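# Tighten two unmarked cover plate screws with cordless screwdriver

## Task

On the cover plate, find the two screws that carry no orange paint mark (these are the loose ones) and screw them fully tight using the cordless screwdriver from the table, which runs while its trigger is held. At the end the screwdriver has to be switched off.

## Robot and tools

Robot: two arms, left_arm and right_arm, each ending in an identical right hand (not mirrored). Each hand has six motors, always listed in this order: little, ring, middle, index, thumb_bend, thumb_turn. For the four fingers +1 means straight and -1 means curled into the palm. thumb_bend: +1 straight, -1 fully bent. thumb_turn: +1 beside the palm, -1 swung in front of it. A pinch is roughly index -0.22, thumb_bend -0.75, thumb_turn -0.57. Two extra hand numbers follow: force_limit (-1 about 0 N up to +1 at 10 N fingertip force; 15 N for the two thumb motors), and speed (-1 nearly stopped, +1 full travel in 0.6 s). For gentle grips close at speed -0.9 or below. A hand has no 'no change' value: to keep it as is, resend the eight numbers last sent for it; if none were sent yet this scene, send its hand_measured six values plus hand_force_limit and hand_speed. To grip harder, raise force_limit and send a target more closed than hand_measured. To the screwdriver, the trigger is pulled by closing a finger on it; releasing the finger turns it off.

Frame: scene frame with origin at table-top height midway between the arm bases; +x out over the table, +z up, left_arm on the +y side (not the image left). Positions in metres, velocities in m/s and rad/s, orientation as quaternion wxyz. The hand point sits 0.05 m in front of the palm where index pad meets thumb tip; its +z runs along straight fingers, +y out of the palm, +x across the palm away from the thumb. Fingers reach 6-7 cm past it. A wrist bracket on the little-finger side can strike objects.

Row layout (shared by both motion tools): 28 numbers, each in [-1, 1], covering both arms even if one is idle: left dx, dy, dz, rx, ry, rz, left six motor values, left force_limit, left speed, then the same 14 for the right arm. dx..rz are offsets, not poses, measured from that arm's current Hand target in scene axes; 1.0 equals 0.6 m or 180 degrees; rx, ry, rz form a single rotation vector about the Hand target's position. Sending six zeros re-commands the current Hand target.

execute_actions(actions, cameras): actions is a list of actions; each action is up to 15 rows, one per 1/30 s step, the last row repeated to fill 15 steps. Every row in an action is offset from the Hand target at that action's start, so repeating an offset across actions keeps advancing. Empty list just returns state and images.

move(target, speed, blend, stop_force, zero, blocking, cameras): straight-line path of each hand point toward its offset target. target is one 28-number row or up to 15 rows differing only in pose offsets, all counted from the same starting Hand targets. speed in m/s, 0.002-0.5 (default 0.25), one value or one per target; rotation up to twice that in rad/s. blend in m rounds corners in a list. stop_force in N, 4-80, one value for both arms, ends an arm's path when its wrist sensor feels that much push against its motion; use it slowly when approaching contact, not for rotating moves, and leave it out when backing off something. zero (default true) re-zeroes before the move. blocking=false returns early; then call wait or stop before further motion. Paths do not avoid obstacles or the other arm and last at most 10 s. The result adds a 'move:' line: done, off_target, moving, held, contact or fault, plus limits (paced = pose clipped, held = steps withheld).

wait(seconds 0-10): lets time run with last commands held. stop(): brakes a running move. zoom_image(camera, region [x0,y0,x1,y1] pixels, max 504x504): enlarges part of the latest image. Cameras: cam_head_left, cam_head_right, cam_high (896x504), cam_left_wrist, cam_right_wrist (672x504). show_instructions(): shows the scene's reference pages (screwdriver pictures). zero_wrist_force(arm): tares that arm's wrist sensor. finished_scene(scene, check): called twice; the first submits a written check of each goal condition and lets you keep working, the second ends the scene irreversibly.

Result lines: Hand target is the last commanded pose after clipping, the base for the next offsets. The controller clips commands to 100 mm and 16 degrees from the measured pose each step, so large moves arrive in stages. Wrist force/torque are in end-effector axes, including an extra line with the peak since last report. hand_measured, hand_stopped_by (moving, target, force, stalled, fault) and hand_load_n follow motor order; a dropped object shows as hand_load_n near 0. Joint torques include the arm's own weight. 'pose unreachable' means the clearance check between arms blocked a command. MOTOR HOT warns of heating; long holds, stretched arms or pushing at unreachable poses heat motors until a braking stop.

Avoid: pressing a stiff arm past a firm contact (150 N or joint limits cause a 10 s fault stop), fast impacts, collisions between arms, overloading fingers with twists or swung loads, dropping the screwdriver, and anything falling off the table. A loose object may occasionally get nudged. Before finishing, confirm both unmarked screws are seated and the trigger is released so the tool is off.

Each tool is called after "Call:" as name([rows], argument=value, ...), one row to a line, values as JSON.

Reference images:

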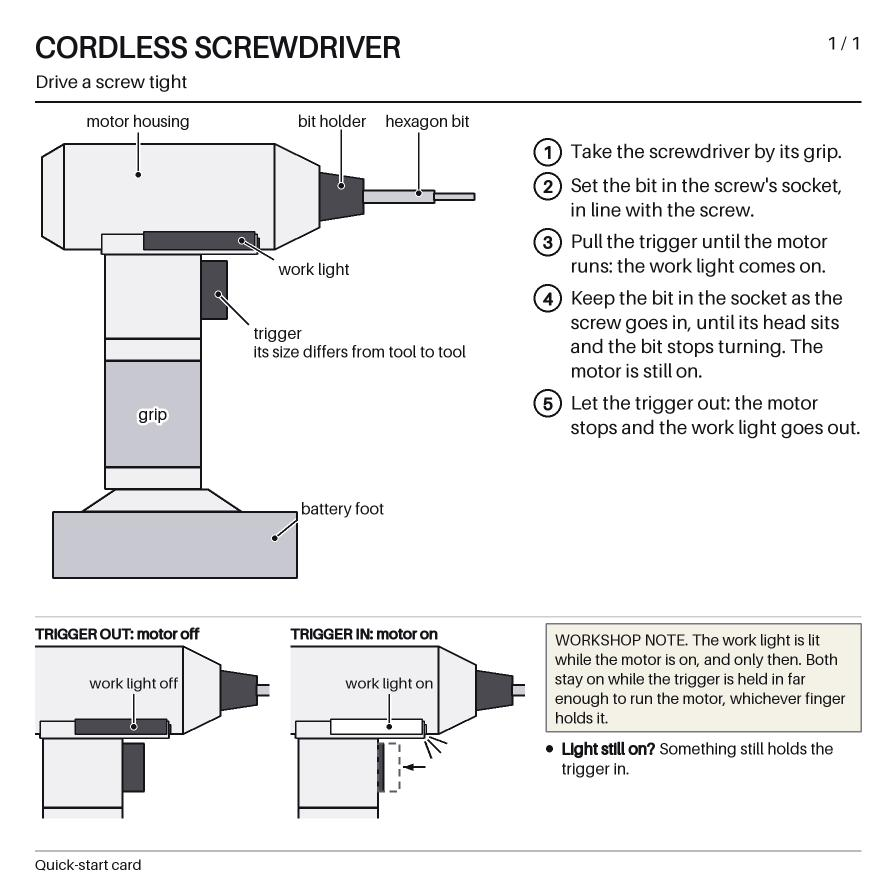

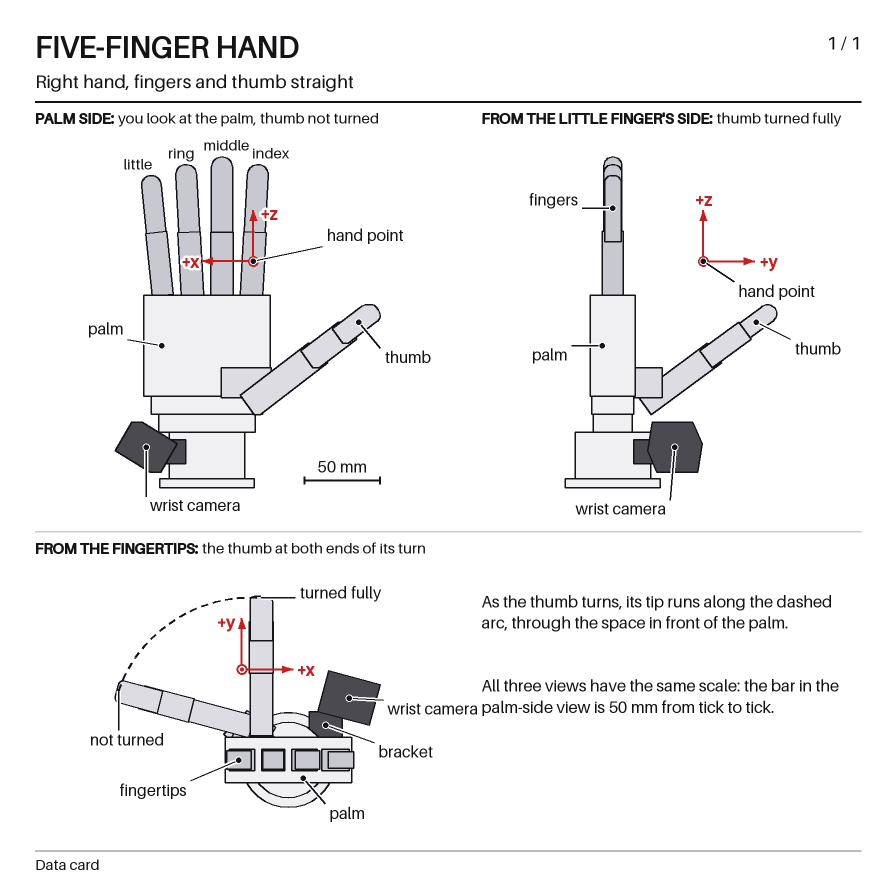

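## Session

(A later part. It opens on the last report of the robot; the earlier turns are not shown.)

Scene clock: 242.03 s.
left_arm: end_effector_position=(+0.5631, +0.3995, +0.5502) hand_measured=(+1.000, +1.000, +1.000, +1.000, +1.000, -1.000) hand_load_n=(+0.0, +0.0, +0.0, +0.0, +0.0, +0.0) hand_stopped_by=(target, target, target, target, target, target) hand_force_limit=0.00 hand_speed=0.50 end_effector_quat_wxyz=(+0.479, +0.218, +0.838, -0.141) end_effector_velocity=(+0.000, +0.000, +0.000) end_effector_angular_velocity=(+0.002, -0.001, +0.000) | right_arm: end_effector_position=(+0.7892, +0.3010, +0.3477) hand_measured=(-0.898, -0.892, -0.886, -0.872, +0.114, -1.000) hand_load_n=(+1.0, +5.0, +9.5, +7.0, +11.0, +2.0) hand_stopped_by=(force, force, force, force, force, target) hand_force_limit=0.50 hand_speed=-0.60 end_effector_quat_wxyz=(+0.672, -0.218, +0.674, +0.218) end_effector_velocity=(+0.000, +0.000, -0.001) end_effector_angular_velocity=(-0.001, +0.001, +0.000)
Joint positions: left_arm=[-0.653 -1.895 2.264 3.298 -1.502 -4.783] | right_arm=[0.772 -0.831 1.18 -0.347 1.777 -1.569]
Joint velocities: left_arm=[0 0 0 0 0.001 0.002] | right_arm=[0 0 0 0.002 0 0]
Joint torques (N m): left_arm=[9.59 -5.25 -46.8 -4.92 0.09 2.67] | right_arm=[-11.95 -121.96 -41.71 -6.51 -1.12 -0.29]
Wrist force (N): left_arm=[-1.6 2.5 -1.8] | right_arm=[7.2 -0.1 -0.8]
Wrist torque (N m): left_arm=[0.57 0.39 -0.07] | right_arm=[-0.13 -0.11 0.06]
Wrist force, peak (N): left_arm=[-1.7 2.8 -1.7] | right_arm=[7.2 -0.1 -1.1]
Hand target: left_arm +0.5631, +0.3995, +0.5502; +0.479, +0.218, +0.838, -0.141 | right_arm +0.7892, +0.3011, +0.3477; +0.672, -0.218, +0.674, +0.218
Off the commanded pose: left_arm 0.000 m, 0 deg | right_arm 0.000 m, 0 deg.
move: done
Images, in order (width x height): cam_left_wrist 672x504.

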